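# Clip red and black leads onto matching strips

## Task

Attach each lead's clip firmly to the exposed metal of its matching strip: the red lead goes on the red-sleeved strip and the black lead on the black-sleeved strip. The strips must not be bent, and both leads must stay connected at their plugged-in ends.

## Robot and tools

Robot: two arms, left_arm and right_arm, each with six joints in this fixed order: waist, shoulder, elbow, forearm roll, wrist pitch, wrist roll, plus a two-finger gripper. left_arm's fingers are rigid. right_arm's fingers can fold: a part held near the fingertips (outer quarter of the pads) is squeezed normally, but held deeper toward the palm it may be gripped loosely, pulled inward, or released. Pressing those fingertips into a surface folds them easily, so a motion can overrun a surface unnoticed and spoil the next grip.

Frame: every hand position, orientation, velocity and target is in the scene frame. Origin sits at table height midway between the nominal arm bases; +x points out over the table, +z up, and left_arm is on the +y side (image left/right do not match these names). Calibrated bases: left_arm at (+0.041, +0.535, 0) m, right_arm at (-0.028, -0.508, 0) m, both facing nearly along +x. In gripper axes the fingers point along +z and open and close along y. end_effector_position is the point between the pads when shut; fingertips extend about 33 mm past it at small openings, about 9 mm when wide open. Reported hand poses may be off by a few centimetres.

execute_actions(actions, cameras): actions is a list of actions; each action is a table of up to 15 rows, one row per 1/30 s step, and a short table repeats its last row to fill 15 steps. Every row is a single list of 18 numbers covering both arms, each in [-1, 1]: left_arm's six joint values, then its gripper position, force_limit, speed, then the same nine for right_arm. The joint values are offsets, not poses, measured from the Joint targets as they stood when that action began (not from the previous row); scale 1.0 = 1.553 rad for waist and shoulder, 2.33 rad for elbow, 2.913 rad for the three wrist joints. Sending the same offset again moves further. Gripper position is absolute: +1 fully open (140 mm), about -0.8 pads touching, -1 close until blocked. force_limit sets squeeze (about 14 N at -1 up to 58 N at +1 with a slow close); speed sets finger speed (about 30 mm/s at -1 to 250 mm/s at +1); a fast close grips much harder. To leave a gripper unchanged, repeat its last three numbers. An action that would push a joint more than 0.010 rad beyond its range is rejected for both arms. Ranges (rad): elbow -2.792 to 2.792, all other joints -6.283 to 6.283. Images come only with an empty list or when cameras names them.

move(target, speed, blend, stop_force, zero, blocking, cameras): target is one 18-number row as above, or a list of up to 15 such rows; all joint offsets in every row count from the same starting Joint targets, gripper numbers are absolute. Joints of both arms travel together on a path and do not avoid obstacles. speed: rad/s of the joint with the farthest to go, 0.01 to 3.92, default 0.5, one value or one per target. blend: corner rounding in rad per target, 0 means stop there. stop_force: 10 to 80 N, ends an arm's path when it feels that much push against its motion; use with slow speeds for touching, omit it when moving away from contact. zero (default true) re-zeros the force reading first. blocking=false returns early and cannot be combined with stop_force. The result adds a move line: done, off_target, moving, held, or fault; limits=held means steps were withheld.

wait(seconds 0 to 10) lets time pass holding commands. stop brakes a running move. zoom_image(camera, region=[x0, y0, x1, y1]) enlarges part of the newest image of cam_high, cam_left_wrist or cam_right_wrist (each 896x504), region at most 504 by 504 pixels. clear_fault(arm) resets a reported torque or force fault on left_arm or right_arm. finished_scene(scene) ends the current scene for good; call it only when both clips sit on bare metal and will stay there.

Result lines: Joint positions, velocities and Joint targets per arm (rad, rad/s); the targets are what your next offsets start from. end_effector_position (m) and quat_wxyz. object_status: 0 moving, 1 blocked while opening, 2 blocked while closing (a grip), 3 reached the command or pads met. position_measured is in counts: 3 open, about 75 at 100 mm, 139 at 60 mm, 200 at 20 mm, 230 shut. Joint torques, External joint torques and Flange force (gripper axes, includes held weight and some error) indicate contact. Wrist depth gives a 7x7 grid of distances for each wrist camera. "joint sent to its limit" and "joint command not followed" (the check that keeps arms apart altered commands) are warnings. MOTOR HOT warns of a coming over-temperature stop.

Avoid: any net outside force of 144 N or joint contact torque at its load limit (waist/shoulder 306, elbow 144, wrists 40.5 N m), which halts the arm until clear_fault; pushing a stiff arm past a firm contact; arms or grippers pressing on each other; hitting fixed things hard; dropping parts or letting anything fall off the table; bending the strips; unplugging leads; large twisting loads on a gripper; and long stretched-out holds that heat motors.

Each tool is called after ">>>" by a JSON object that holds its "name" and its "arguments", one argument or row to a line.

## Session

>>> {"name": "execute_actions", "arguments": {
  "actions": []
}}

Scene clock: 0.00 s.
left_arm: end_effector_position=(+0.8497, -0.2158, +0.1648) position_measured=3 object_status=3 end_effector_quat_wxyz=(-0.079, -0.611, +0.757, -0.218) | right_arm: end_effector_position=(+0.2210, -0.6605, +0.2069) position_measured=3 object_status=3 end_effector_quat_wxyz=(-0.369, +0.079, +0.913, -0.155)
Joint positions: left_arm=[-0.723 0.768 1.05 -0.288 0.932 2.769] | right_arm=[-0.263 0.066 2.155 -0.391 1.659 -1.512]
Joint velocities: within noise
Joint torques (N m): no reading
External joint torques (N m): no reading
Flange force (N): no reading
Wrist depth (mm): cam_left_wrist=[407 381 356 334 317 299 282 / 393 370 344 326 309 292 277 / 383 362 336 317 301 286 272 / 371 346 329 309 294 277 266 / - 110 320 302 289 133 259 / - 325 313 296 281 132 91 / - 324 304 289 276 263 -] | cam_right_wrist=[- 787 642 572 472 271 257 / - - 554 466 394 323 326 / 759 - 501 - 402 354 316 / 636 539 480 - - - - / - 121 - - 335 138 114 / - 105 - - - - 102 / - - - 329 - 280 -]
Joint targets: left_arm=[-0.723 0.768 1.050 -0.288 0.932 2.769] | right_arm=[-0.263 0.066 2.155 -0.391 1.659 -1.512]
Tool commands: left_gripper/position=+1.0 left_gripper/force_limit=+1.0 left_gripper/speed=+1.0 right_gripper/position=+1.0 right_gripper/force_limit=+1.0 right_gripper/speed=+1.0

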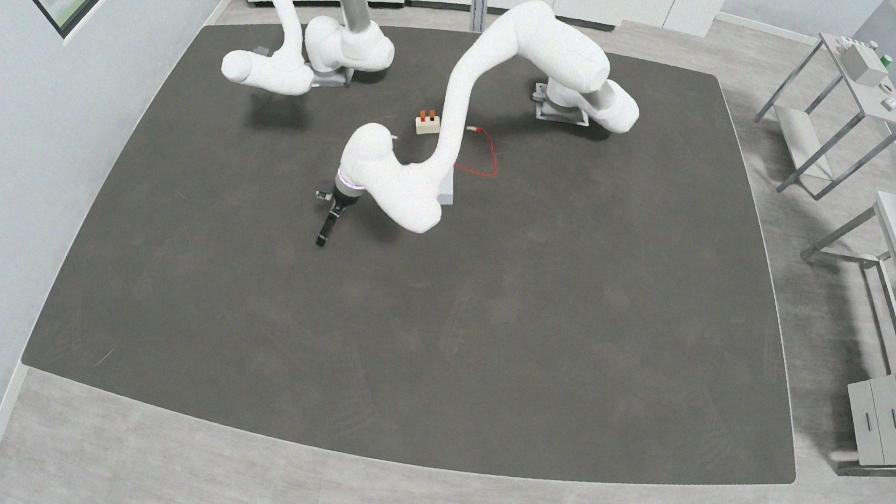

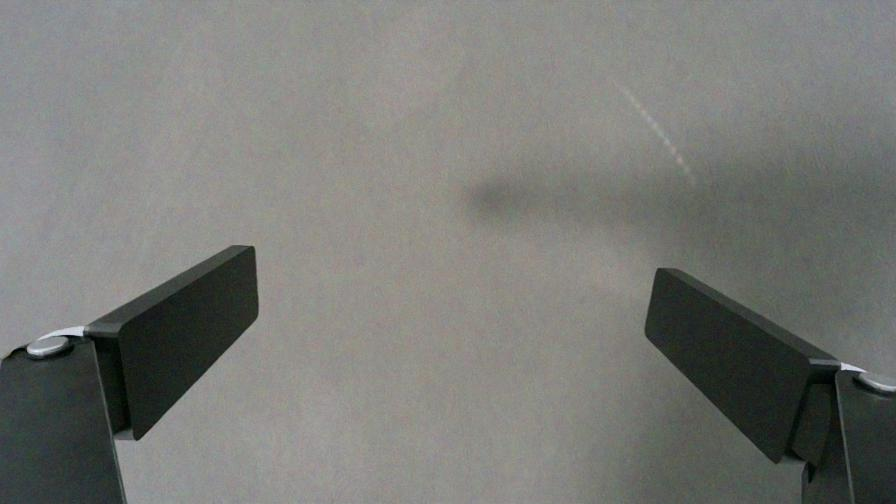

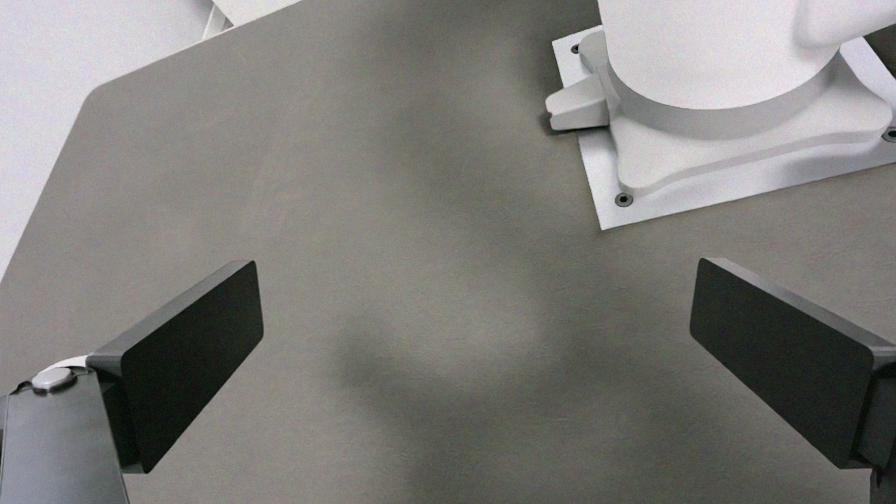

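>>> {"name": "zoom_image", "arguments": {
  "camera": "cam_high",
  "region": [370, 90, 530, 220]
}}

Scaled by 3.150 from the camera's 896x504 image, which has a finer 1280x720 frame.

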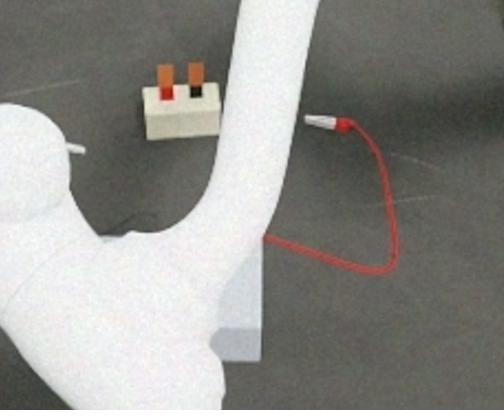

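>>> {"name": "move", "arguments": {
  "target": [0.427, -0.653, 0.345, 0.0989, 0.2063, 0, 1, 1, 1, 0, 0, 0, 0, 0, 0, 1, 1, 1],
  "speed": 0.7,
  "cameras": ["all"]
}}

Scene clock: 147.77 s.
left_arm: end_effector_position=(+0.4504, +0.5499, +0.4006) position_measured=3 object_status=3 end_effector_quat_wxyz=(+0.000, +0.812, -0.583, +0.000) | right_arm: end_effector_position=(+0.2210, -0.6605, +0.2069) position_measured=3 object_status=3 end_effector_quat_wxyz=(-0.369, +0.079, +0.913, -0.155)
Joint positions: left_arm=[-0.06 -0.246 1.854 0 1.533 2.769] | right_arm=[-0.263 0.066 2.155 -0.391 1.659 -1.512]
Joint torques (N m): left_arm=[3.55 -20.89 -39.72 4.19 0.07 0.38] | right_arm=[-1.67 -35.41 -29.48 2.62 2.18 -0.53]
External joint torques (N m): left_arm=[-3.58 4.17 -2.53 0.1 -0.1 -0.38] | right_arm=[1.63 -2.71 -1.77 -0.22 -0.31 0.51]
Flange force (N): left_arm=[11.9 -6.2 -4.0] | right_arm=[3.8 2.2 -3.2]
Wrist depth (mm): cam_left_wrist=[480 475 473 478 507 489 492 / 489 497 506 502 514 507 511 / 519 519 519 535 528 521 526 / 535 532 544 549 552 527 439 / - 110 570 572 - 133 352 / - 590 599 604 601 124 91 / - 626 631 656 609 437 -] | cam_right_wrist=[- 2403 - - 327 272 256 / 2000 753 602 - 394 324 327 / - - - 459 371 351 - / - - 461 - - - 307 / - 122 - - - 137 114 / - 105 - 364 325 295 102 / - - - - - - -]
Joint targets: left_arm=[-0.060 -0.246 1.854 0.000 1.533 2.769] | right_arm=[-0.263 0.066 2.155 -0.391 1.659 -1.512]
move: done
camera_calibration:
cam_left_wrist: T_world_to_cam=[[-0.927275, -0.374154, 0.0129984, 0.625106], [-0.358376, 0.897144, 0.25826, -0.415015], [-0.108291, 0.23482, -0.965988, 0.452099], [0, 0, 0, 1]] pos_world=[0.479872, 0.500052, 0.535779]

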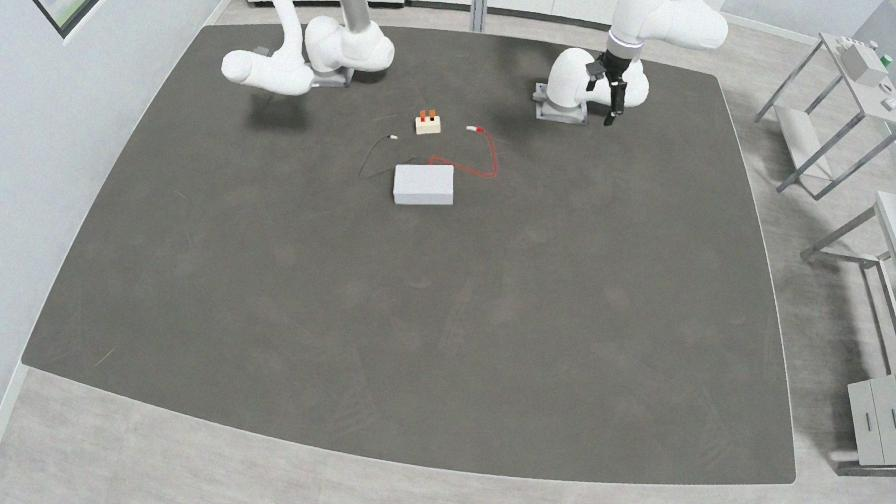

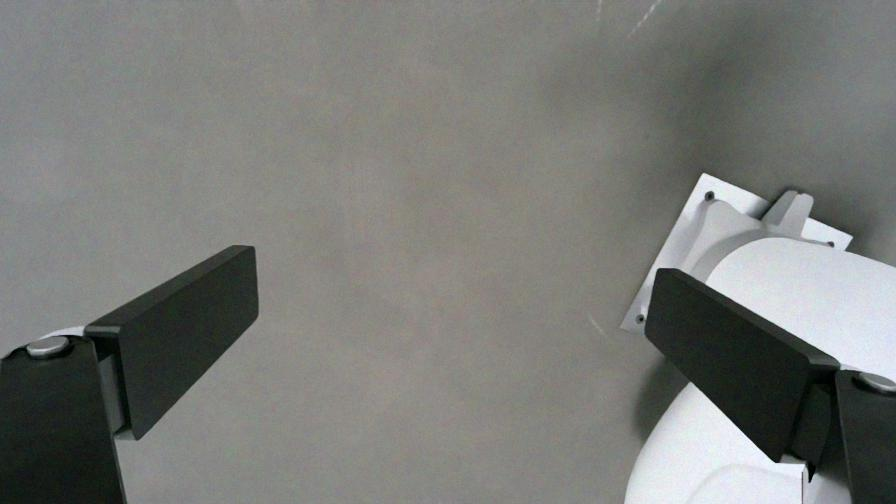

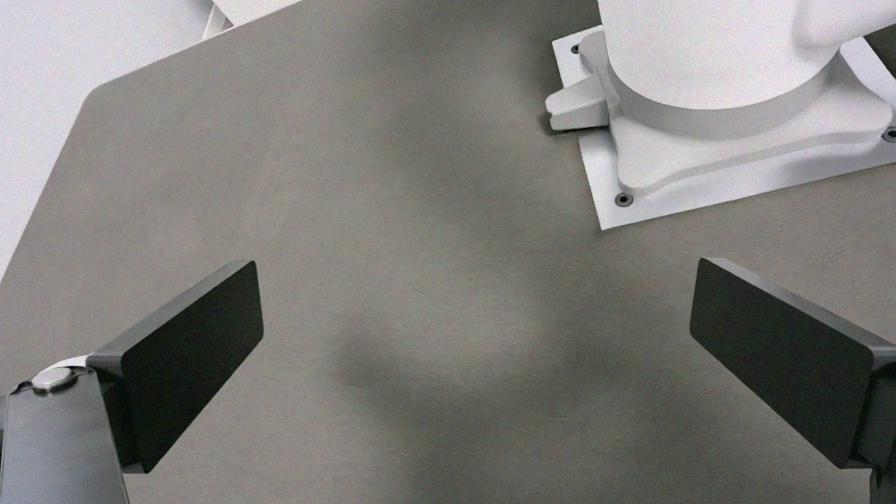

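>>> {"name": "zoom_image", "arguments": {
  "camera": "cam_high",
  "region": [340, 90, 520, 220]
}}

>>> {"name": "zoom_image", "arguments": {
  "camera": "cam_high",
  "region": [400, 95, 460, 145]
}}

Scaled by 2.800 from the camera's 896x504 image, which has a finer 1280x720 frame.

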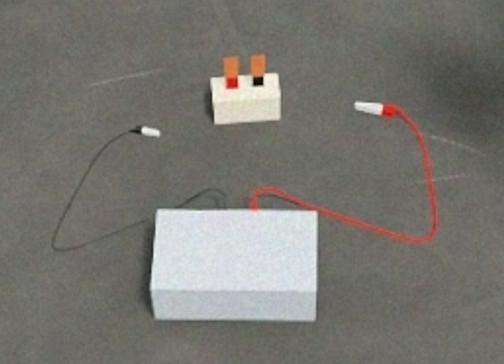

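Scaled by 8.400 from the camera's 896x504 image, which has a finer 1280x720 frame.

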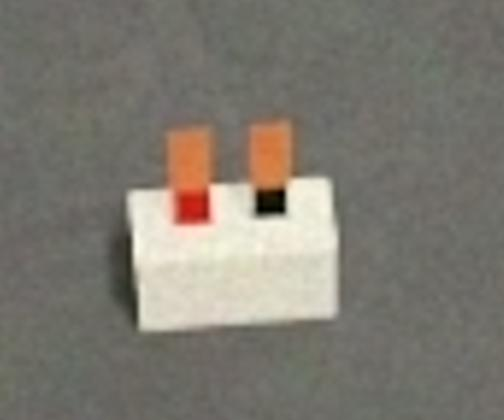

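>>> {"name": "move", "arguments": {
  "target": [-0.7741, 0.1476, -0.0570, 0, -0.0329, 0.2379, 1, 1, 1, 0, 0, 0, 0, 0, 0, 1, 1, 1],
  "speed": 0.6,
  "cameras": ["all"]
}}

Scene clock: 184.97 s.
left_arm: end_effector_position=(+0.2455, +0.0297, +0.3656) position_measured=3 object_status=3 end_effector_quat_wxyz=(+0.000, +0.000, +1.000, +0.000) | right_arm: end_effector_position=(+0.2210, -0.6605, +0.2069) position_measured=3 object_status=3 end_effector_quat_wxyz=(-0.369, +0.079, +0.913, -0.155)
Joint positions: left_arm=[-1.262 -0.017 1.721 0 1.437 3.462] | right_arm=[-0.263 0.066 2.155 -0.391 1.659 -1.512]
Joint torques (N m): left_arm=[2.39 -47.42 -39.19 4.15 0.15 0.5] | right_arm=[-1.96 -35.12 -29.42 2.63 2.2 -0.54]
External joint torques (N m): left_arm=[-2.29 7.14 -2.66 0.1 -0.14 -0.5] | right_arm=[2.22 -3.41 -1.75 -0.22 -0.33 0.52]
Flange force (N): left_arm=[-1.0 -16.3 -2.4] | right_arm=[5.2 3.2 -3.4]
Wrist depth (mm): cam_left_wrist=[441 446 446 444 440 453 456 / 465 462 464 471 477 475 480 / 479 - 463 486 489 493 507 / 498 499 506 513 514 538 521 / - 110 531 534 540 133 534 / - 112 554 550 565 115 91 / - 583 584 505 596 - -] | cam_right_wrist=[2258 2729 628 - 443 273 256 / - - 557 - 396 325 327 / - 595 505 - 397 347 - / - 554 491 - 366 148 293 / - 122 - - - 138 108 / - 105 - 337 - - 102 / - 390 351 324 301 288 97]
Joint targets: left_arm=[-1.262 -0.017 1.721 0.000 1.437 3.462] | right_arm=[-0.263 0.066 2.155 -0.391 1.659 -1.512]
move: done
camera_calibration:
cam_left_wrist: T_world_to_cam=[[-0.0589711, 0.998166, 0.013642, -0.0131488], [0.964426, 0.0534394, 0.258894, -0.312595], [0.257691, 0.028424, -0.965809, 0.434421], [0, 0, 0, 1]] pos_world=[0.188753, 0.0174816, 0.500676]

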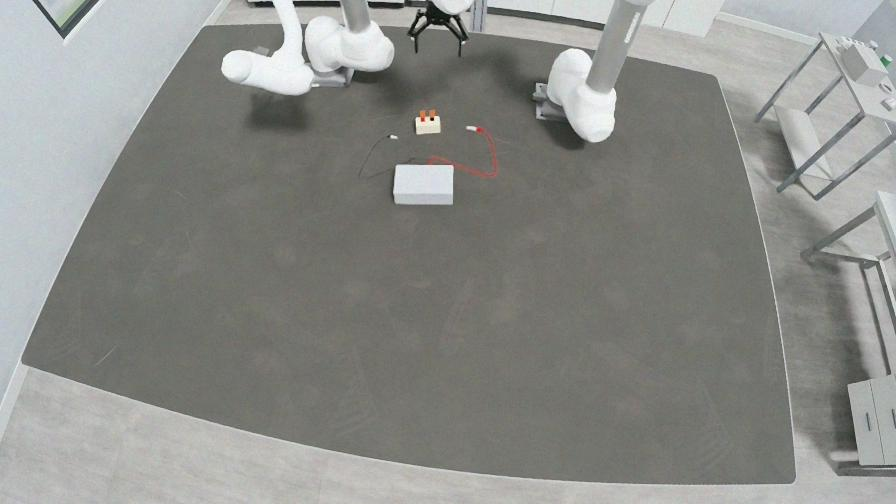

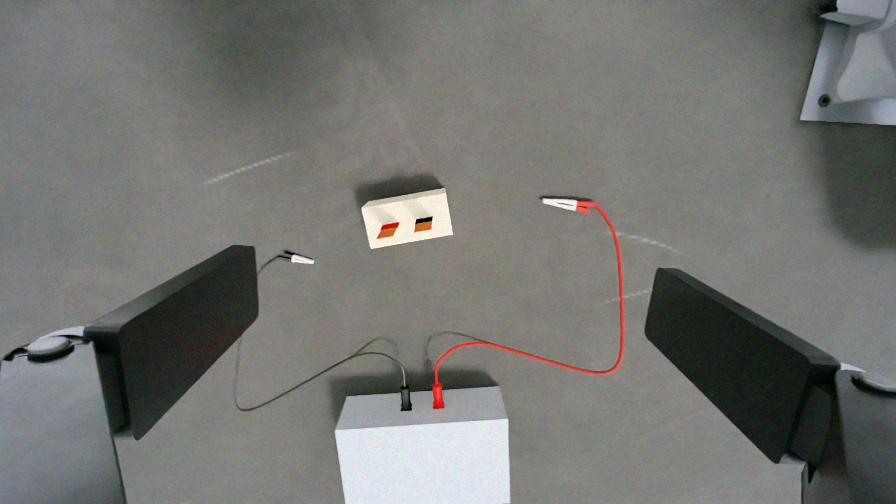

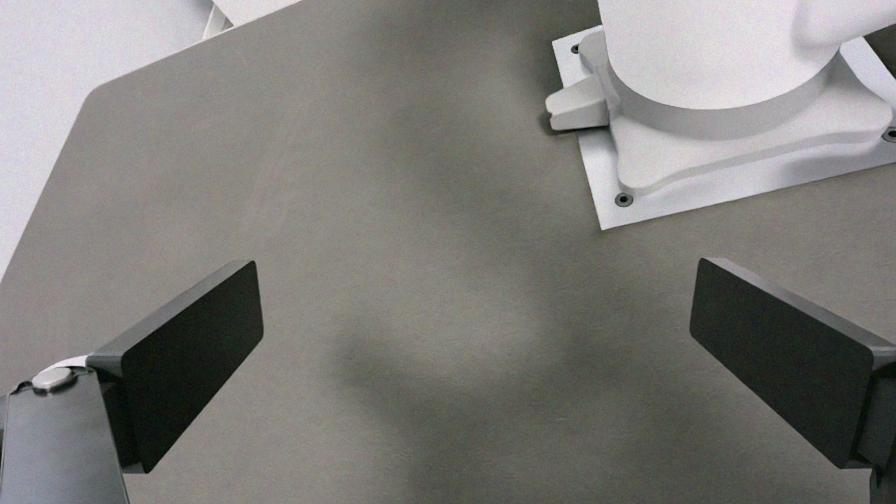

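>>> {"name": "zoom_image", "arguments": {
  "camera": "cam_left_wrist",
  "region": [330, 160, 470, 270]
}}

>>> {"name": "zoom_image", "arguments": {
  "camera": "cam_left_wrist",
  "region": [520, 175, 630, 235]
}}

>>> {"name": "zoom_image", "arguments": {
  "camera": "cam_left_wrist",
  "region": [250, 235, 330, 280]
}}

>>> {"name": "zoom_image", "arguments": {
  "camera": "cam_left_wrist",
  "region": [320, 320, 520, 440]
}}

Scaled by 3.600 from the camera's 896x504 image, which has a finer 1280x720 frame.

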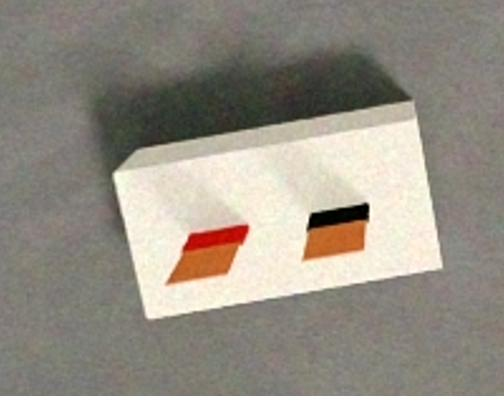

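Scaled by 4.582 from the camera's 896x504 image, which has a finer 1280x720 frame.

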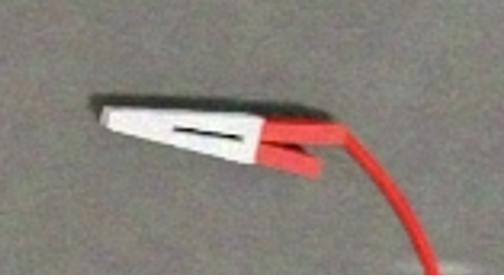

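Scaled by 6.300 from the camera's 896x504 image, which has a finer 1280x720 frame.

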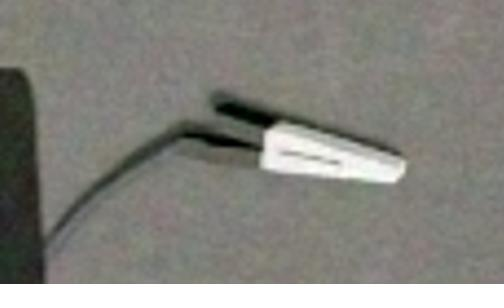

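Scaled by 2.520 from the camera's 896x504 image, which has a finer 1280x720 frame.

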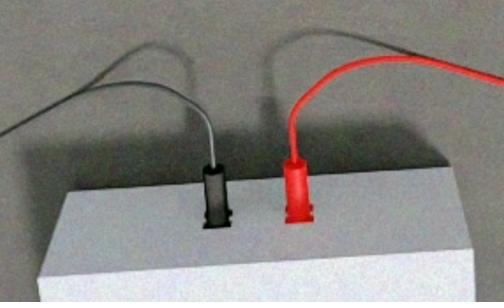

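>>> {"name": "move", "arguments": {
  "target": [0.0098, 0.1026, 0.0594, 0, -0.1020, 0.0054, 1, 1, 1, 0, 0, 0, 0, 0, 0, 1, 1, 1],
  "speed": 0.3,
  "cameras": ["cam_left_wrist", "cam_high"]
}}

Scene clock: 305.90 s.
left_arm: end_effector_position=(+0.2703, -0.0164, +0.2001) position_measured=3 object_status=3 end_effector_quat_wxyz=(+0.000, +0.000, +1.000, +0.000) | right_arm: end_effector_position=(+0.2210, -0.6605, +0.2069) position_measured=3 object_status=3 end_effector_quat_wxyz=(-0.369, +0.079, +0.913, -0.155)
Joint positions: left_arm=[-1.247 0.142 1.859 0 1.14 3.478] | right_arm=[-0.263 0.066 2.155 -0.391 1.659 -1.512]
Joint torques (N m): left_arm=[2.18 -60.75 -35.83 3.84 0.53 0.36] | right_arm=[-1.75 -35.31 -29.39 2.65 2.2 -0.52]
External joint torques (N m): left_arm=[-2.12 7.24 -2.58 0.07 -0.52 -0.36] | right_arm=[1.78 -3.03 -1.91 -0.25 -0.33 0.5]
Flange force (N): left_arm=[-2.1 -15.8 3.1] | right_arm=[4.3 2.3 -3.4]
Wrist depth (mm): cam_left_wrist=[296 299 299 301 303 305 309 / 309 309 312 314 314 319 320 / 317 323 326 325 330 332 334 / 335 330 339 296 346 348 350 / - 111 357 359 359 125 368 / - 368 374 379 380 124 90 / - 391 394 391 396 407 -] | cam_right_wrist=[2079 - 647 573 362 271 257 / - 645 589 472 406 323 327 / - 583 - - 393 353 - / - 518 461 - - 336 304 / - 122 457 398 - 138 114 / - 105 - 347 - 294 102 / - 385 - 332 295 283 94]
Joint targets: left_arm=[-1.247 0.142 1.859 0.000 1.140 3.478] | right_arm=[-0.263 0.066 2.155 -0.391 1.659 -1.512]
move: done
camera_calibration:
cam_left_wrist: T_world_to_cam=[[-0.0582358, 0.998199, 0.0143766, 0.036183], [0.964531, 0.0525458, 0.258688, -0.291179], [0.257467, 0.0289316, -0.965854, 0.269576], [0, 0, 0, 1]] pos_world=[0.213552, -0.0286169, 0.335175]
Images, in order (width x height): cam_high 896x504, cam_left_wrist 896x504.

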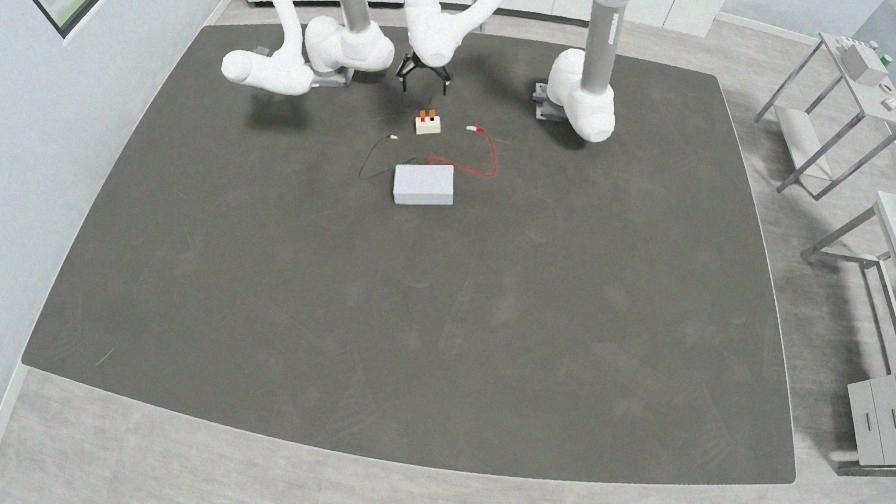

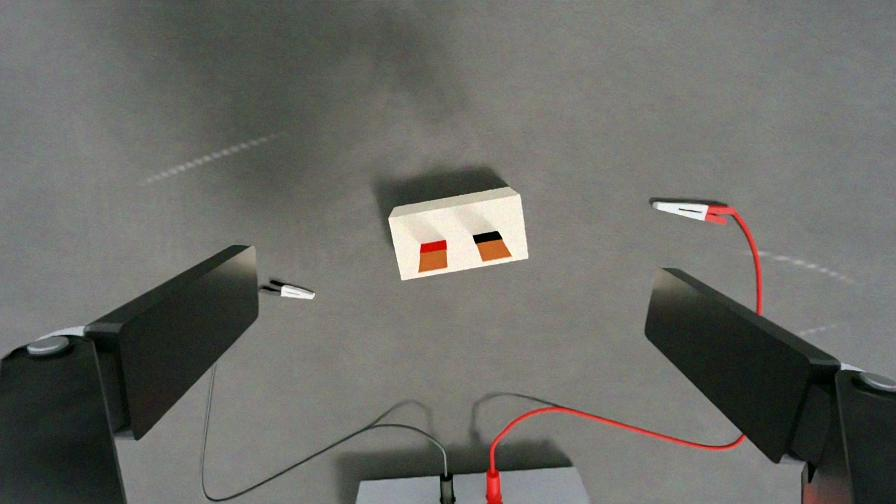

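>>> {"name": "zoom_image", "arguments": {
  "camera": "cam_left_wrist",
  "region": [370, 170, 550, 290]
}}

>>> {"name": "zoom_image", "arguments": {
  "camera": "cam_left_wrist",
  "region": [640, 180, 780, 260]
}}

>>> {"name": "zoom_image", "arguments": {
  "camera": "cam_left_wrist",
  "region": [250, 265, 330, 315]
}}

Scaled by 2.800 from the camera's 896x504 image, which has a finer 1280x720 frame.

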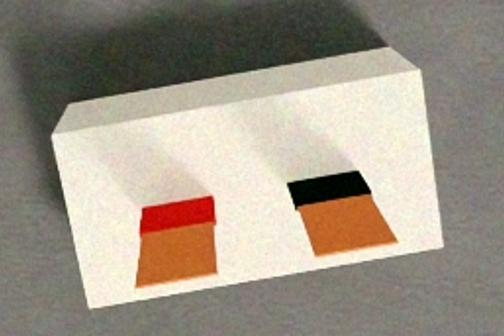

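Scaled by 3.600 from the camera's 896x504 image, which has a finer 1280x720 frame.

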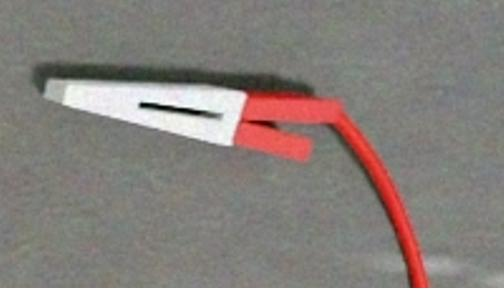

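Scaled by 6.300 from the camera's 896x504 image, which has a finer 1280x720 frame.

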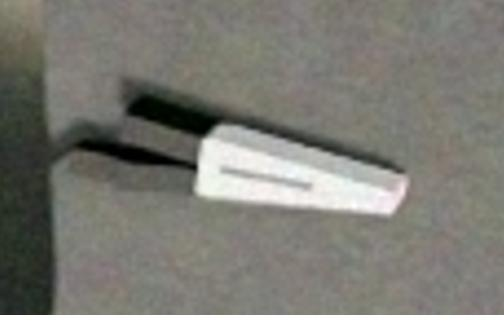

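>>> {"name": "execute_actions", "arguments": {
  "actions": [
    [[0,0,0,0,0,0,-0.325,-1,-0.5,0,0,0,0,0,0,1,1,1]],
    [[0,0,0,0,0,0,-0.325,-1,-0.5,0,0,0,0,0,0,1,1,1]]
  ],
  "cameras": ["cam_left_wrist"]
}}

Scene clock: 453.13 s.
left_arm: end_effector_position=(+0.2703, -0.0164, +0.2001) position_measured=170 object_status=0 end_effector_quat_wxyz=(+0.000, +0.000, +1.000, +0.000) | right_arm: end_effector_position=(+0.2210, -0.6605, +0.2069) position_measured=3 object_status=3 end_effector_quat_wxyz=(-0.369, +0.079, +0.913, -0.155)
Joint positions: left_arm=[-1.247 0.142 1.859 0 1.14 3.478] | right_arm=[-0.263 0.066 2.155 -0.391 1.659 -1.512]
Joint torques (N m): left_arm=[1.95 -60.58 -35.78 3.89 0.19 0.41] | right_arm=[-1.82 -35.16 -29.45 2.63 2.17 -0.52]
External joint torques (N m): left_arm=[-1.91 7.13 -2.62 0.02 -0.18 -0.41] | right_arm=[1.9 -3.15 -1.82 -0.23 -0.3 0.51]
External joint torques at the end of the 1st action: left_arm=[-2.37 7.49 -2.72 0.06 -0.16 -0.37] | right_arm=[1.77 -2.79 -2.02 -0.21 -0.31 0.54]
Flange force (N): left_arm=[-2.3 -15.7 2.3] | right_arm=[4.6 2.6 -3.4]
Flange force at the end of the 1st action (N): left_arm=[-1.9 -16.6 2.4] | right_arm=[3.8 2.4 -3.7]
Wrist depth (mm): cam_left_wrist=[296 298 300 302 300 305 308 / 312 309 311 315 312 317 322 / 321 324 325 324 330 331 334 / 335 338 339 294 347 348 351 / 348 348 95 357 122 362 370 / - - - 378 75 96 385 / - 67 - 392 - - 67] | cam_right_wrist=[2031 - 621 503 474 272 257 / 2063 - 597 495 400 324 325 / 700 598 - - - 352 - / 647 549 - - 360 334 307 / - 122 - 383 327 138 114 / - 105 369 - 317 - 102 / - 392 363 - 307 270 97]
Joint targets: left_arm=[-1.247 0.142 1.859 0.000 1.140 3.478] | right_arm=[-0.263 0.066 2.155 -0.391 1.659 -1.512]
camera_calibration:
cam_left_wrist: T_world_to_cam=[[-0.0582358, 0.998199, 0.0143766, 0.036183], [0.964531, 0.0525458, 0.258688, -0.291179], [0.257467, 0.0289316, -0.965854, 0.269576], [0, 0, 0, 1]] pos_world=[0.213552, -0.0286169, 0.335175]
Images, in order (width x height): cam_left_wrist 896x504.

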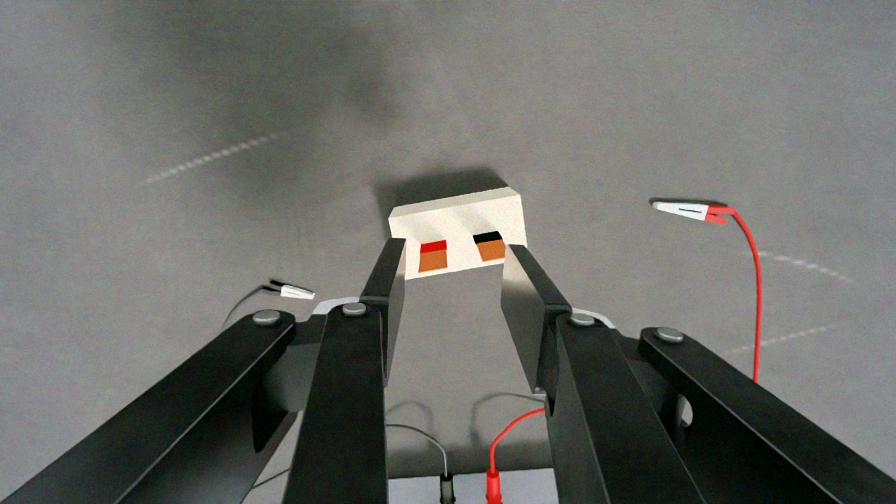

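>>> {"name": "move", "arguments": {
  "target": [
    [0.0209, 0.1503, -0.1309, 0, 0.0248, 0.6176, -0.325, -1, -0.5, 0, 0, 0, 0, 0, 0, 1, 1, 1],
    [0.0209, 0.1948, -0.0899, 0, -0.0317, 0.6176, -0.325, -1, -0.5, 0, 0, 0, 0, 0, 0, 1, 1, 1]
  ],
  "speed": [0.6, 0.1],
  "cameras": ["cam_left_wrist"]
}}

Scene clock: 620.13 s.
left_arm: end_effector_position=(+0.3438, -0.1530, +0.0998) position_measured=170 object_status=3 end_effector_quat_wxyz=(+0.000, +0.773, +0.635, +0.000) | right_arm: end_effector_position=(+0.2210, -0.6605, +0.2069) position_measured=3 object_status=3 end_effector_quat_wxyz=(-0.369, +0.079, +0.913, -0.155)
Joint positions: left_arm=[-1.215 0.445 1.65 0 1.048 5.277] | right_arm=[-0.263 0.066 2.155 -0.391 1.659 -1.512]
Joint torques (N m): left_arm=[2.03 -90.38 -34.32 3.71 -0.19 0.37] | right_arm=[-1.65 -35.31 -29.5 2.64 2.19 -0.57]
External joint torques (N m): left_arm=[-2.02 8.71 -2.27 0.07 0.23 -0.37] | right_arm=[1.83 -3.41 -1.86 -0.22 -0.31 0.55]
Flange force (N): left_arm=[-15.9 7.2 4.8] | right_arm=[5.1 2.4 -3.3]
Wrist depth (mm): cam_left_wrist=[208 209 190 211 212 213 214 / 214 217 218 219 221 222 223 / 226 226 228 229 230 232 234 / 236 236 237 238 240 242 243 / 247 245 96 250 134 251 256 / 256 - - 263 75 96 267 / - 67 - 278 - - 67] | cam_right_wrist=[2063 - 647 560 318 272 256 / 819 - 590 - 387 323 327 / 689 - - - 393 357 325 / - 525 - 405 372 321 312 / - 122 400 384 349 138 108 / - 105 - - 321 292 102 / - - - 327 - - -]
Joint targets: left_arm=[-1.215 0.445 1.650 0.000 1.047 5.277] | right_arm=[-0.263 0.066 2.155 -0.391 1.659 -1.512]
move: done
camera_calibration:
cam_left_wrist: T_world_to_cam=[[0.990473, -0.137013, 0.0138208, -0.35592], [-0.135929, -0.956663, 0.257525, -0.104908], [-0.0220623, -0.25695, -0.966173, 0.210152], [0, 0, 0, 1]] pos_world=[0.342906, -0.0951289, 0.234979]
Images, in order (width x height): cam_left_wrist 896x504.

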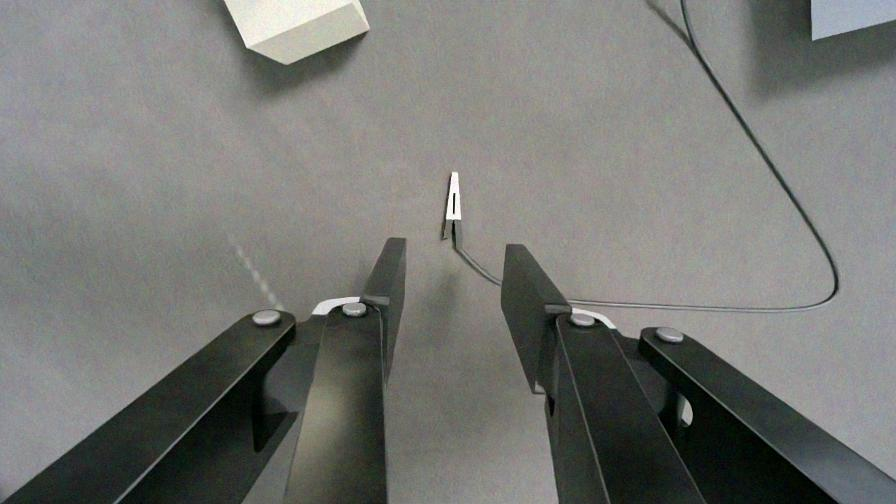

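>>> {"name": "zoom_image", "arguments": {
  "camera": "cam_left_wrist",
  "region": [420, 160, 520, 300]
}}

>>> {"name": "zoom_image", "arguments": {
  "camera": "cam_left_wrist",
  "region": [370, 220, 560, 420]
}}

Scaled by 3.600 from the camera's 896x504 image, which has a finer 1280x720 frame.

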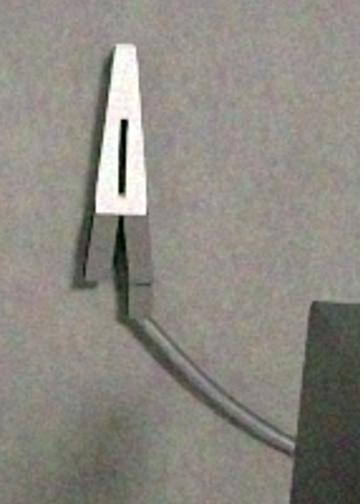

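Scaled by 2.520 from the camera's 896x504 image, which has a finer 1280x720 frame.

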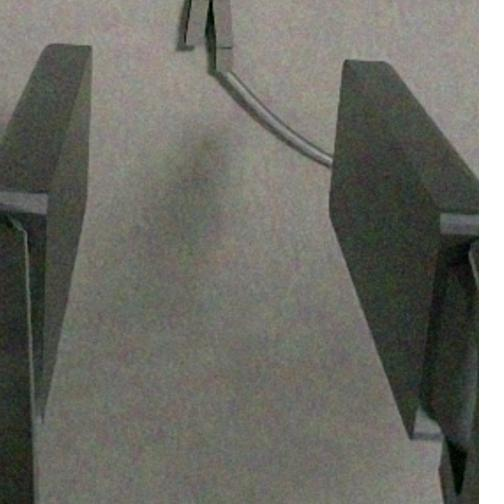

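>>> {"name": "move", "arguments": {
  "target": [-0.0590, -0.0095, 0.04335, 0, -0.0296, -0.0313, -0.325, -1, -0.5, 0, 0, 0, 0, 0, 0, 1, 1, 1],
  "speed": 0.1
}}

>>> {"name": "move", "arguments": {
  "target": [0, 0.02734, 0.01205, 0, -0.02422, 0, -0.325, -1, -0.5, 0, 0, 0, 0, 0, 0, 1, 1, 1],
  "speed": 0.012,
  "stop_force": 10,
  "cameras": ["cam_left_wrist"]
}}

Scene clock: 710.67 s.
left_arm: end_effector_position=(+0.2703, -0.1449, +0.0630) position_measured=170 object_status=3 end_effector_quat_wxyz=(+0.000, +0.773, +0.634, +0.000) | right_arm: end_effector_position=(+0.2210, -0.6605, +0.2069) position_measured=3 object_status=3 end_effector_quat_wxyz=(-0.369, +0.079, +0.913, -0.155)
Joint positions: left_arm=[-1.306 0.43 1.751 0 0.961 5.185] | right_arm=[-0.263 0.066 2.155 -0.391 1.659 -1.512]
Joint torques (N m): left_arm=[0.69 -86.22 -31.8 3.53 0.18 0.44] | right_arm=[-1.8 -35.5 -29.54 2.68 2.17 -0.51]
External joint torques (N m): left_arm=[-0.65 8.01 -2.83 0.05 -0.14 -0.44] | right_arm=[1.96 -2.6 -1.65 -0.27 -0.3 0.5]
Flange force (N): left_arm=[-15.1 6.9 5.7] | right_arm=[3.7 2.8 -3.2]
Wrist depth (mm): cam_left_wrist=[175 175 176 178 178 180 181 / 182 183 184 184 186 187 188 / 190 191 192 193 194 197 196 / 198 199 200 200 201 206 206 / 208 206 95 211 122 213 215 / - - - 222 75 96 226 / - 67 - 233 - - 67] | cam_right_wrist=[- - 606 563 327 271 256 / 1871 653 587 515 402 322 326 / 699 616 - 438 417 350 331 / 599 572 - - 342 335 305 / - 122 - 362 339 137 114 / - 112 384 353 319 - 102 / - - 380 328 294 259 97]
Joint targets: left_arm=[-1.306 0.430 1.751 0.000 0.961 5.185] | right_arm=[-0.263 0.066 2.155 -0.391 1.659 -1.512]
move: done

Scene clock: 715.20 s.
left_arm: end_effector_position=(+0.2703, -0.1452, +0.0343) position_measured=170 object_status=3 end_effector_quat_wxyz=(+0.000, +0.773, +0.634, +0.000) | right_arm: end_effector_position=(+0.2210, -0.6605, +0.2069) position_measured=3 object_status=3 end_effector_quat_wxyz=(-0.369, +0.079, +0.913, -0.155)
Joint positions: left_arm=[-1.306 0.459 1.77 0 0.914 5.185] | right_arm=[-0.263 0.066 2.155 -0.391 1.659 -1.512]
Joint torques (N m): left_arm=[1.47 -67.98 -23.61 2.8 -2.21 0.51] | right_arm=[-1.96 -35.07 -29.37 2.61 2.18 -0.56]
External joint torques (N m): left_arm=[-1.48 -11.56 -9.74 0.65 2.26 -0.51] | right_arm=[1.86 -3.23 -1.97 -0.21 -0.3 0.55]
Flange force (N): left_arm=[-7.6 1.2 -21.5] | right_arm=[4.7 2.5 -3.6]
Wrist depth (mm): cam_left_wrist=[150 151 151 152 153 153 154 / 156 156 157 158 159 160 161 / 162 163 164 165 166 167 168 / 169 170 171 172 171 174 176 / 177 176 96 179 116 181 184 / - - - 190 75 96 194 / - 67 - 200 - - 67] | cam_right_wrist=[- 2543 660 - 423 273 257 / 799 601 549 - 392 323 327 / - 560 529 - - 349 321 / - 545 460 - - - 310 / - 122 - - - 137 108 / - 105 371 338 332 - 102 / - 407 369 - 301 - 97]
Joint targets: left_arm=[-1.306 0.459 1.770 0.000 0.914 5.185] | right_arm=[-0.263 0.066 2.155 -0.391 1.659 -1.512]
move: contact (left_arm); left_arm: the wrist pitch is farthest, 0.024 rad from its target
camera_calibration:
cam_left_wrist: T_world_to_cam=[[0.990404, -0.137493, 0.01397, -0.281195], [-0.136429, -0.95657, 0.257606, -0.0904132], [-0.0220557, -0.25704, -0.966149, 0.14714], [0, 0, 0, 1]] pos_world=[0.269407, -0.0873279, 0.169379]
Images, in order (width x height): cam_left_wrist 896x504.

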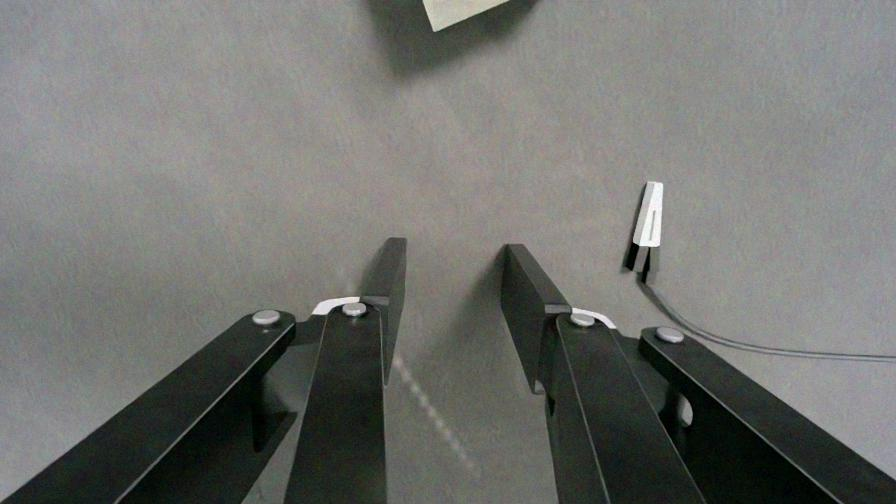

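>>> {"name": "move", "arguments": {
  "target": [
    [0, -0.01867, -0.00815, 0, 0.01613, 0, -0.325, -1, -0.5, 0, 0, 0, 0, 0, 0, 1, 1, 1],
    [0.05718, 0.01575, -0.04498, 0, 0.02709, 0.0171, -0.325, -1, -0.5, 0, 0, 0, 0, 0, 0, 1, 1, 1]
  ],
  "speed": [0.02, 0.1],
  "cameras": ["cam_left_wrist"]
}}

Scene clock: 732.00 s.
left_arm: end_effector_position=(+0.3439, -0.1595, +0.0640) position_measured=170 object_status=3 end_effector_quat_wxyz=(+0.000, +0.760, +0.649, +0.000) | right_arm: end_effector_position=(+0.2210, -0.6605, +0.2069) position_measured=3 object_status=3 end_effector_quat_wxyz=(-0.369, +0.079, +0.913, -0.155)
Joint positions: left_arm=[-1.218 0.483 1.665 0 0.993 5.235] | right_arm=[-0.263 0.066 2.155 -0.391 1.659 -1.512]
Joint torques (N m): left_arm=[1.18 -94.15 -33.12 3.57 0.19 0.39] | right_arm=[-1.75 -35.2 -29.48 2.64 2.18 -0.57]
External joint torques (N m): left_arm=[-1.31 10.1 -2.28 0.08 -0.15 -0.39] | right_arm=[1.86 -3.19 -1.92 -0.23 -0.32 0.55]
Flange force (N): left_arm=[-16.8 8.1 7.6] | right_arm=[4.6 2.5 -3.5]
Wrist depth (mm): cam_left_wrist=[174 176 178 178 179 180 181 / 182 184 185 185 187 188 189 / 190 192 192 194 195 197 197 / 199 200 201 201 202 207 206 / 208 207 96 212 122 213 217 / - - - 223 74 96 226 / - 67 - 235 - - 67] | cam_right_wrist=[2031 - 650 - 322 273 260 / 1819 702 - 491 395 323 327 / - - 495 440 408 361 325 / - - - 398 - 321 305 / - 121 422 391 - 138 108 / - 105 - 364 - - 102 / - 379 368 332 303 278 97]
Joint targets: left_arm=[-1.218 0.483 1.665 0.000 0.993 5.235] | right_arm=[-0.263 0.066 2.155 -0.391 1.659 -1.512]
move: done
camera_calibration:
cam_left_wrist: T_world_to_cam=[[0.995007, -0.0987434, 0.0145036, -0.351915], [-0.0991241, -0.960831, 0.258802, -0.115373], [-0.0116195, -0.258947, -0.965822, 0.169919], [0, 0, 0, 1]] pos_world=[0.340696, -0.101603, 0.199074]
Images, in order (width x height): cam_left_wrist 896x504.

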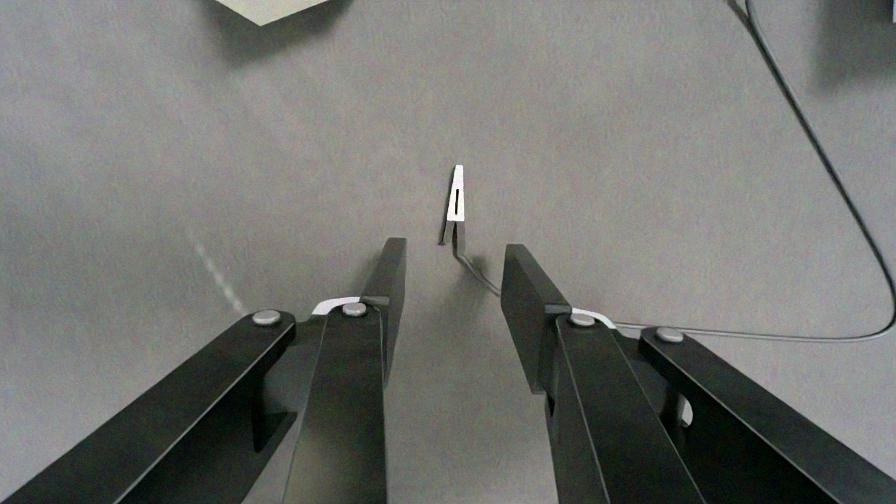

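>>> {"name": "zoom_image", "arguments": {
  "camera": "cam_left_wrist",
  "region": [400, 150, 540, 310]
}}

Scaled by 3.150 from the camera's 896x504 image, which has a finer 1280x720 frame.

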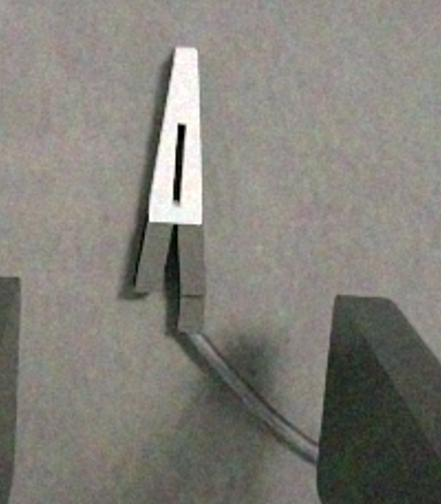

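>>> {"name": "move", "arguments": {
  "target": [0.00047, 0.01622, 0.00689, 0, -0.01416, 0.00024, -0.325, -1, -0.5, 0, 0, 0, 0, 0, 0, 1, 1, 1],
  "speed": 0.02,
  "stop_force": 12,
  "cameras": ["cam_left_wrist"]
}}

Scene clock: 757.50 s.
left_arm: end_effector_position=(+0.3448, -0.1600, +0.0375) position_measured=170 object_status=3 end_effector_quat_wxyz=(+0.000, +0.760, +0.649, +0.000) | right_arm: end_effector_position=(+0.2210, -0.6605, +0.2069) position_measured=3 object_status=3 end_effector_quat_wxyz=(-0.369, +0.079, +0.913, -0.155)
Joint positions: left_arm=[-1.217 0.508 1.681 0 0.952 5.236] | right_arm=[-0.263 0.066 2.155 -0.391 1.659 -1.512]
Joint torques (N m): left_arm=[2.45 -94.17 -31.91 3.42 0.18 0.33] | right_arm=[-1.79 -35.28 -29.31 2.62 2.19 -0.53]
External joint torques (N m): left_arm=[-2.45 8.84 -2.51 0.14 -0.14 -0.33] | right_arm=[1.75 -2.58 -1.83 -0.22 -0.32 0.51]
Flange force (N): left_arm=[-16.2 6.0 7.0] | right_arm=[3.5 2.4 -3.4]
Wrist depth (mm): cam_left_wrist=[152 153 153 154 155 156 157 / 158 159 160 161 162 162 164 / 165 165 167 168 169 170 171 / 173 173 173 175 175 178 179 / 180 180 96 184 117 186 188 / - - - 193 75 96 197 / - 67 - 203 - - 67] | cam_right_wrist=[- - - - 325 272 260 / - - 580 - 393 323 326 / 695 - 499 449 - 353 317 / - - 492 414 - 146 297 / - 122 - - - 137 108 / - 105 384 350 320 - 102 / - 384 363 339 300 279 97]
Joint targets: left_arm=[-1.217 0.508 1.681 0.000 0.952 5.236] | right_arm=[-0.263 0.066 2.155 -0.391 1.659 -1.512]
move: done
camera_calibration:
cam_left_wrist: T_world_to_cam=[[0.995009, -0.0987164, 0.0145993, -0.35249], [-0.099123, -0.960834, 0.258792, -0.108905], [-0.0115195, -0.258948, -0.965823, 0.144172], [0, 0, 0, 1]] pos_world=[0.341596, -0.102104, 0.172574]
Images, in order (width x height): cam_left_wrist 896x504.

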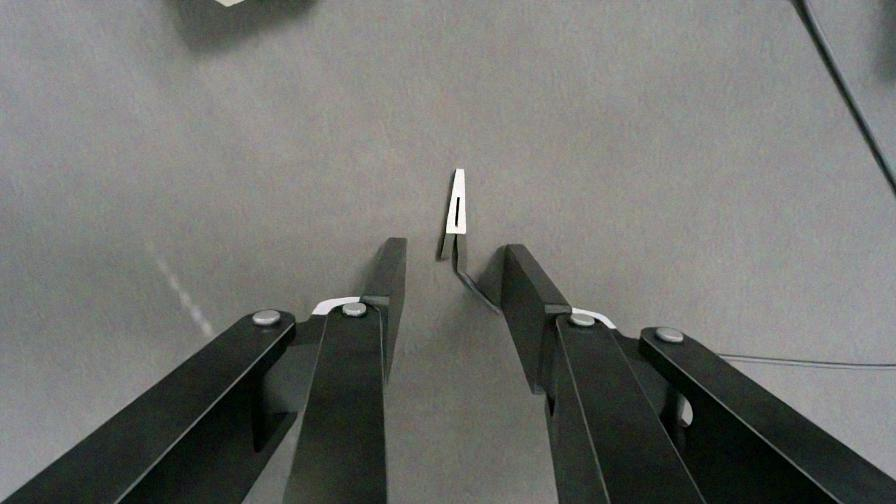

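>>> {"name": "zoom_image", "arguments": {
  "camera": "cam_left_wrist",
  "region": [400, 150, 540, 310]
}}

Scaled by 3.150 from the camera's 896x504 image, which has a finer 1280x720 frame.

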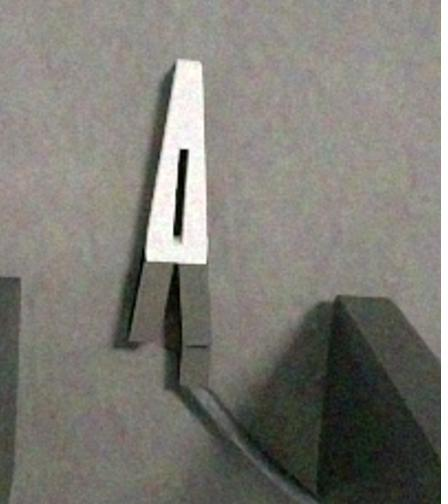

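>>> {"name": "move", "arguments": {
  "target": [0, 0.00071, 0.0003, 0, -0.00062, 0, -0.325, -1, -0.5, 0, 0, 0, 0, 0, 0, 1, 1, 1],
  "speed": 0.02
}}

>>> {"name": "execute_actions", "arguments": {
  "actions": [
    [[0,0,0,0,0,0,-1,-1,-1,0,0,0,0,0,0,1,1,1]],
    [[0,0,0,0,0,0,-1,-1,-1,0,0,0,0,0,0,1,1,1]],
    [[0,0,0,0,0,0,-1,-1,-1,0,0,0,0,0,0,1,1,1]],
    [[0,0,0,0,0,0,-1,-1,-1,0,0,0,0,0,0,1,1,1]]
  ],
  "cameras": ["cam_left_wrist"]
}}

Scene clock: 776.70 s.
left_arm: end_effector_position=(+0.3448, -0.1600, +0.0364) position_measured=170 object_status=3 end_effector_quat_wxyz=(+0.000, +0.760, +0.649, +0.000) | right_arm: end_effector_position=(+0.2210, -0.6605, +0.2069) position_measured=3 object_status=3 end_effector_quat_wxyz=(-0.369, +0.079, +0.913, -0.155)
Joint positions: left_arm=[-1.217 0.509 1.682 0 0.95 5.236] | right_arm=[-0.263 0.066 2.155 -0.391 1.659 -1.512]
Joint torques (N m): left_arm=[1.75 -94.11 -31.79 3.47 0.16 0.39] | right_arm=[-1.77 -35.17 -29.45 2.66 2.18 -0.59]
External joint torques (N m): left_arm=[-1.69 8.56 -2.65 0.09 -0.13 -0.39] | right_arm=[1.87 -2.98 -1.74 -0.26 -0.31 0.57]
Flange force (N): left_arm=[-15.7 6.8 6.6] | right_arm=[4.3 2.6 -3.2]
Wrist depth (mm): cam_left_wrist=[151 152 152 153 154 155 155 / 157 156 159 160 161 161 163 / 164 165 165 167 168 169 170 / 171 172 172 173 173 176 178 / 179 178 96 181 117 185 186 / - - - 192 75 - 195 / - 67 - 202 - - 67] | cam_right_wrist=[2015 2519 667 568 363 271 257 / 2063 - - 465 399 324 327 / 688 604 - 452 - 352 321 / - - - 419 356 341 304 / - 122 - - 343 137 108 / - 105 392 - - 296 102 / - 391 - - 304 284 -]
Joint targets: left_arm=[-1.217 0.509 1.682 0.000 0.950 5.236] | right_arm=[-0.263 0.066 2.155 -0.391 1.659 -1.512]
move: done

Scene clock: 778.90 s.
left_arm: end_effector_position=(+0.3448, -0.1600, +0.0363) position_measured=219 object_status=2 end_effector_quat_wxyz=(+0.000, +0.760, +0.649, +0.000) | right_arm: end_effector_position=(+0.2210, -0.6605, +0.2069) position_measured=3 object_status=3 end_effector_quat_wxyz=(-0.369, +0.079, +0.913, -0.155)
Joint positions: left_arm=[-1.217 0.509 1.682 0 0.95 5.236] | right_arm=[-0.263 0.066 2.155 -0.391 1.659 -1.512]
Joint torques (N m): left_arm=[2.52 -92.76 -31.44 3.62 0.03 0.41] | right_arm=[-1.78 -35.15 -29.41 2.62 2.17 -0.56]
External joint torques (N m): left_arm=[-2.52 7.59 -2.93 -0.07 0 -0.41] | right_arm=[2.01 -3.37 -1.74 -0.22 -0.29 0.54]
External joint torques at the end of the 1st action: left_arm=[-1.81 8.45 -2.93 0.04 -0.2 -0.4] | right_arm=[1.56 -2.85 -1.69 -0.26 -0.31 0.52]
External joint torques at the end of the 2nd action: left_arm=[-2.71 7.94 -2.88 0.03 -0.01 -0.34] | right_arm=[1.86 -2.98 -1.96 -0.26 -0.29 0.53]
External joint torques at the end of the 3rd action: left_arm=[-2.31 7.81 -2.93 -0.06 -0.02 -0.39] | right_arm=[1.82 -2.91 -1.7 -0.25 -0.3 0.52]
Flange force (N): left_arm=[-15.8 5.5 5.3] | right_arm=[5.1 2.8 -3.3]
Flange force at the end of the 1st action (N): left_arm=[-16.2 6.9 6.5] | right_arm=[4.1 2.0 -2.9]
Flange force at the end of the 2nd action (N): left_arm=[-16.2 5.6 5.7] | right_arm=[4.2 2.4 -3.7]
Flange force at the end of the 3rd action (N): left_arm=[-15.9 5.9 5.6] | right_arm=[4.2 2.5 -3.2]
Wrist depth (mm): cam_left_wrist=[151 152 153 153 154 155 156 / 157 158 158 159 161 161 162 / 163 165 165 167 167 169 170 / 171 172 173 172 175 177 177 / 179 180 178 98 105 185 186 / 188 185 83 - 83 193 196 / - - - - - 68 205] | cam_right_wrist=[- 744 - - 331 271 259 / 816 708 - - 392 323 326 / 1669 - - - - 353 324 / 619 - - - 369 330 294 / - 122 418 394 - 138 108 / - 105 395 - - - 102 / - - - - - 273 -]
Joint targets: left_arm=[-1.217 0.509 1.682 0.000 0.950 5.236] | right_arm=[-0.263 0.066 2.155 -0.391 1.659 -1.512]
camera_calibration:
cam_left_wrist: T_world_to_cam=[[0.995009, -0.0987164, 0.0145993, -0.352472], [-0.099123, -0.960834, 0.258792, -0.108595], [-0.0115195, -0.258948, -0.965823, 0.143013], [0, 0, 0, 1]] pos_world=[0.341596, -0.102104, 0.171374]
Images, in order (width x height): cam_left_wrist 896x504.

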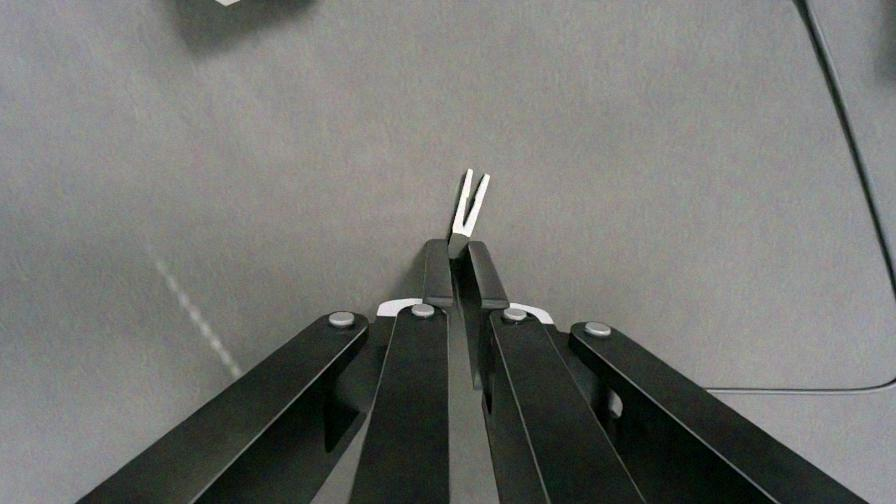

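>>> {"name": "zoom_image", "arguments": {
  "camera": "cam_left_wrist",
  "region": [400, 150, 540, 310]
}}

Scaled by 3.150 from the camera's 896x504 image, which has a finer 1280x720 frame.

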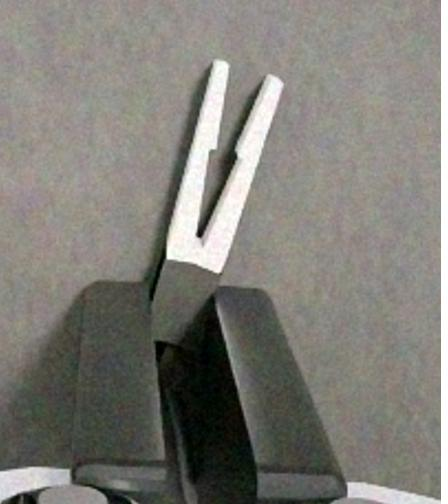

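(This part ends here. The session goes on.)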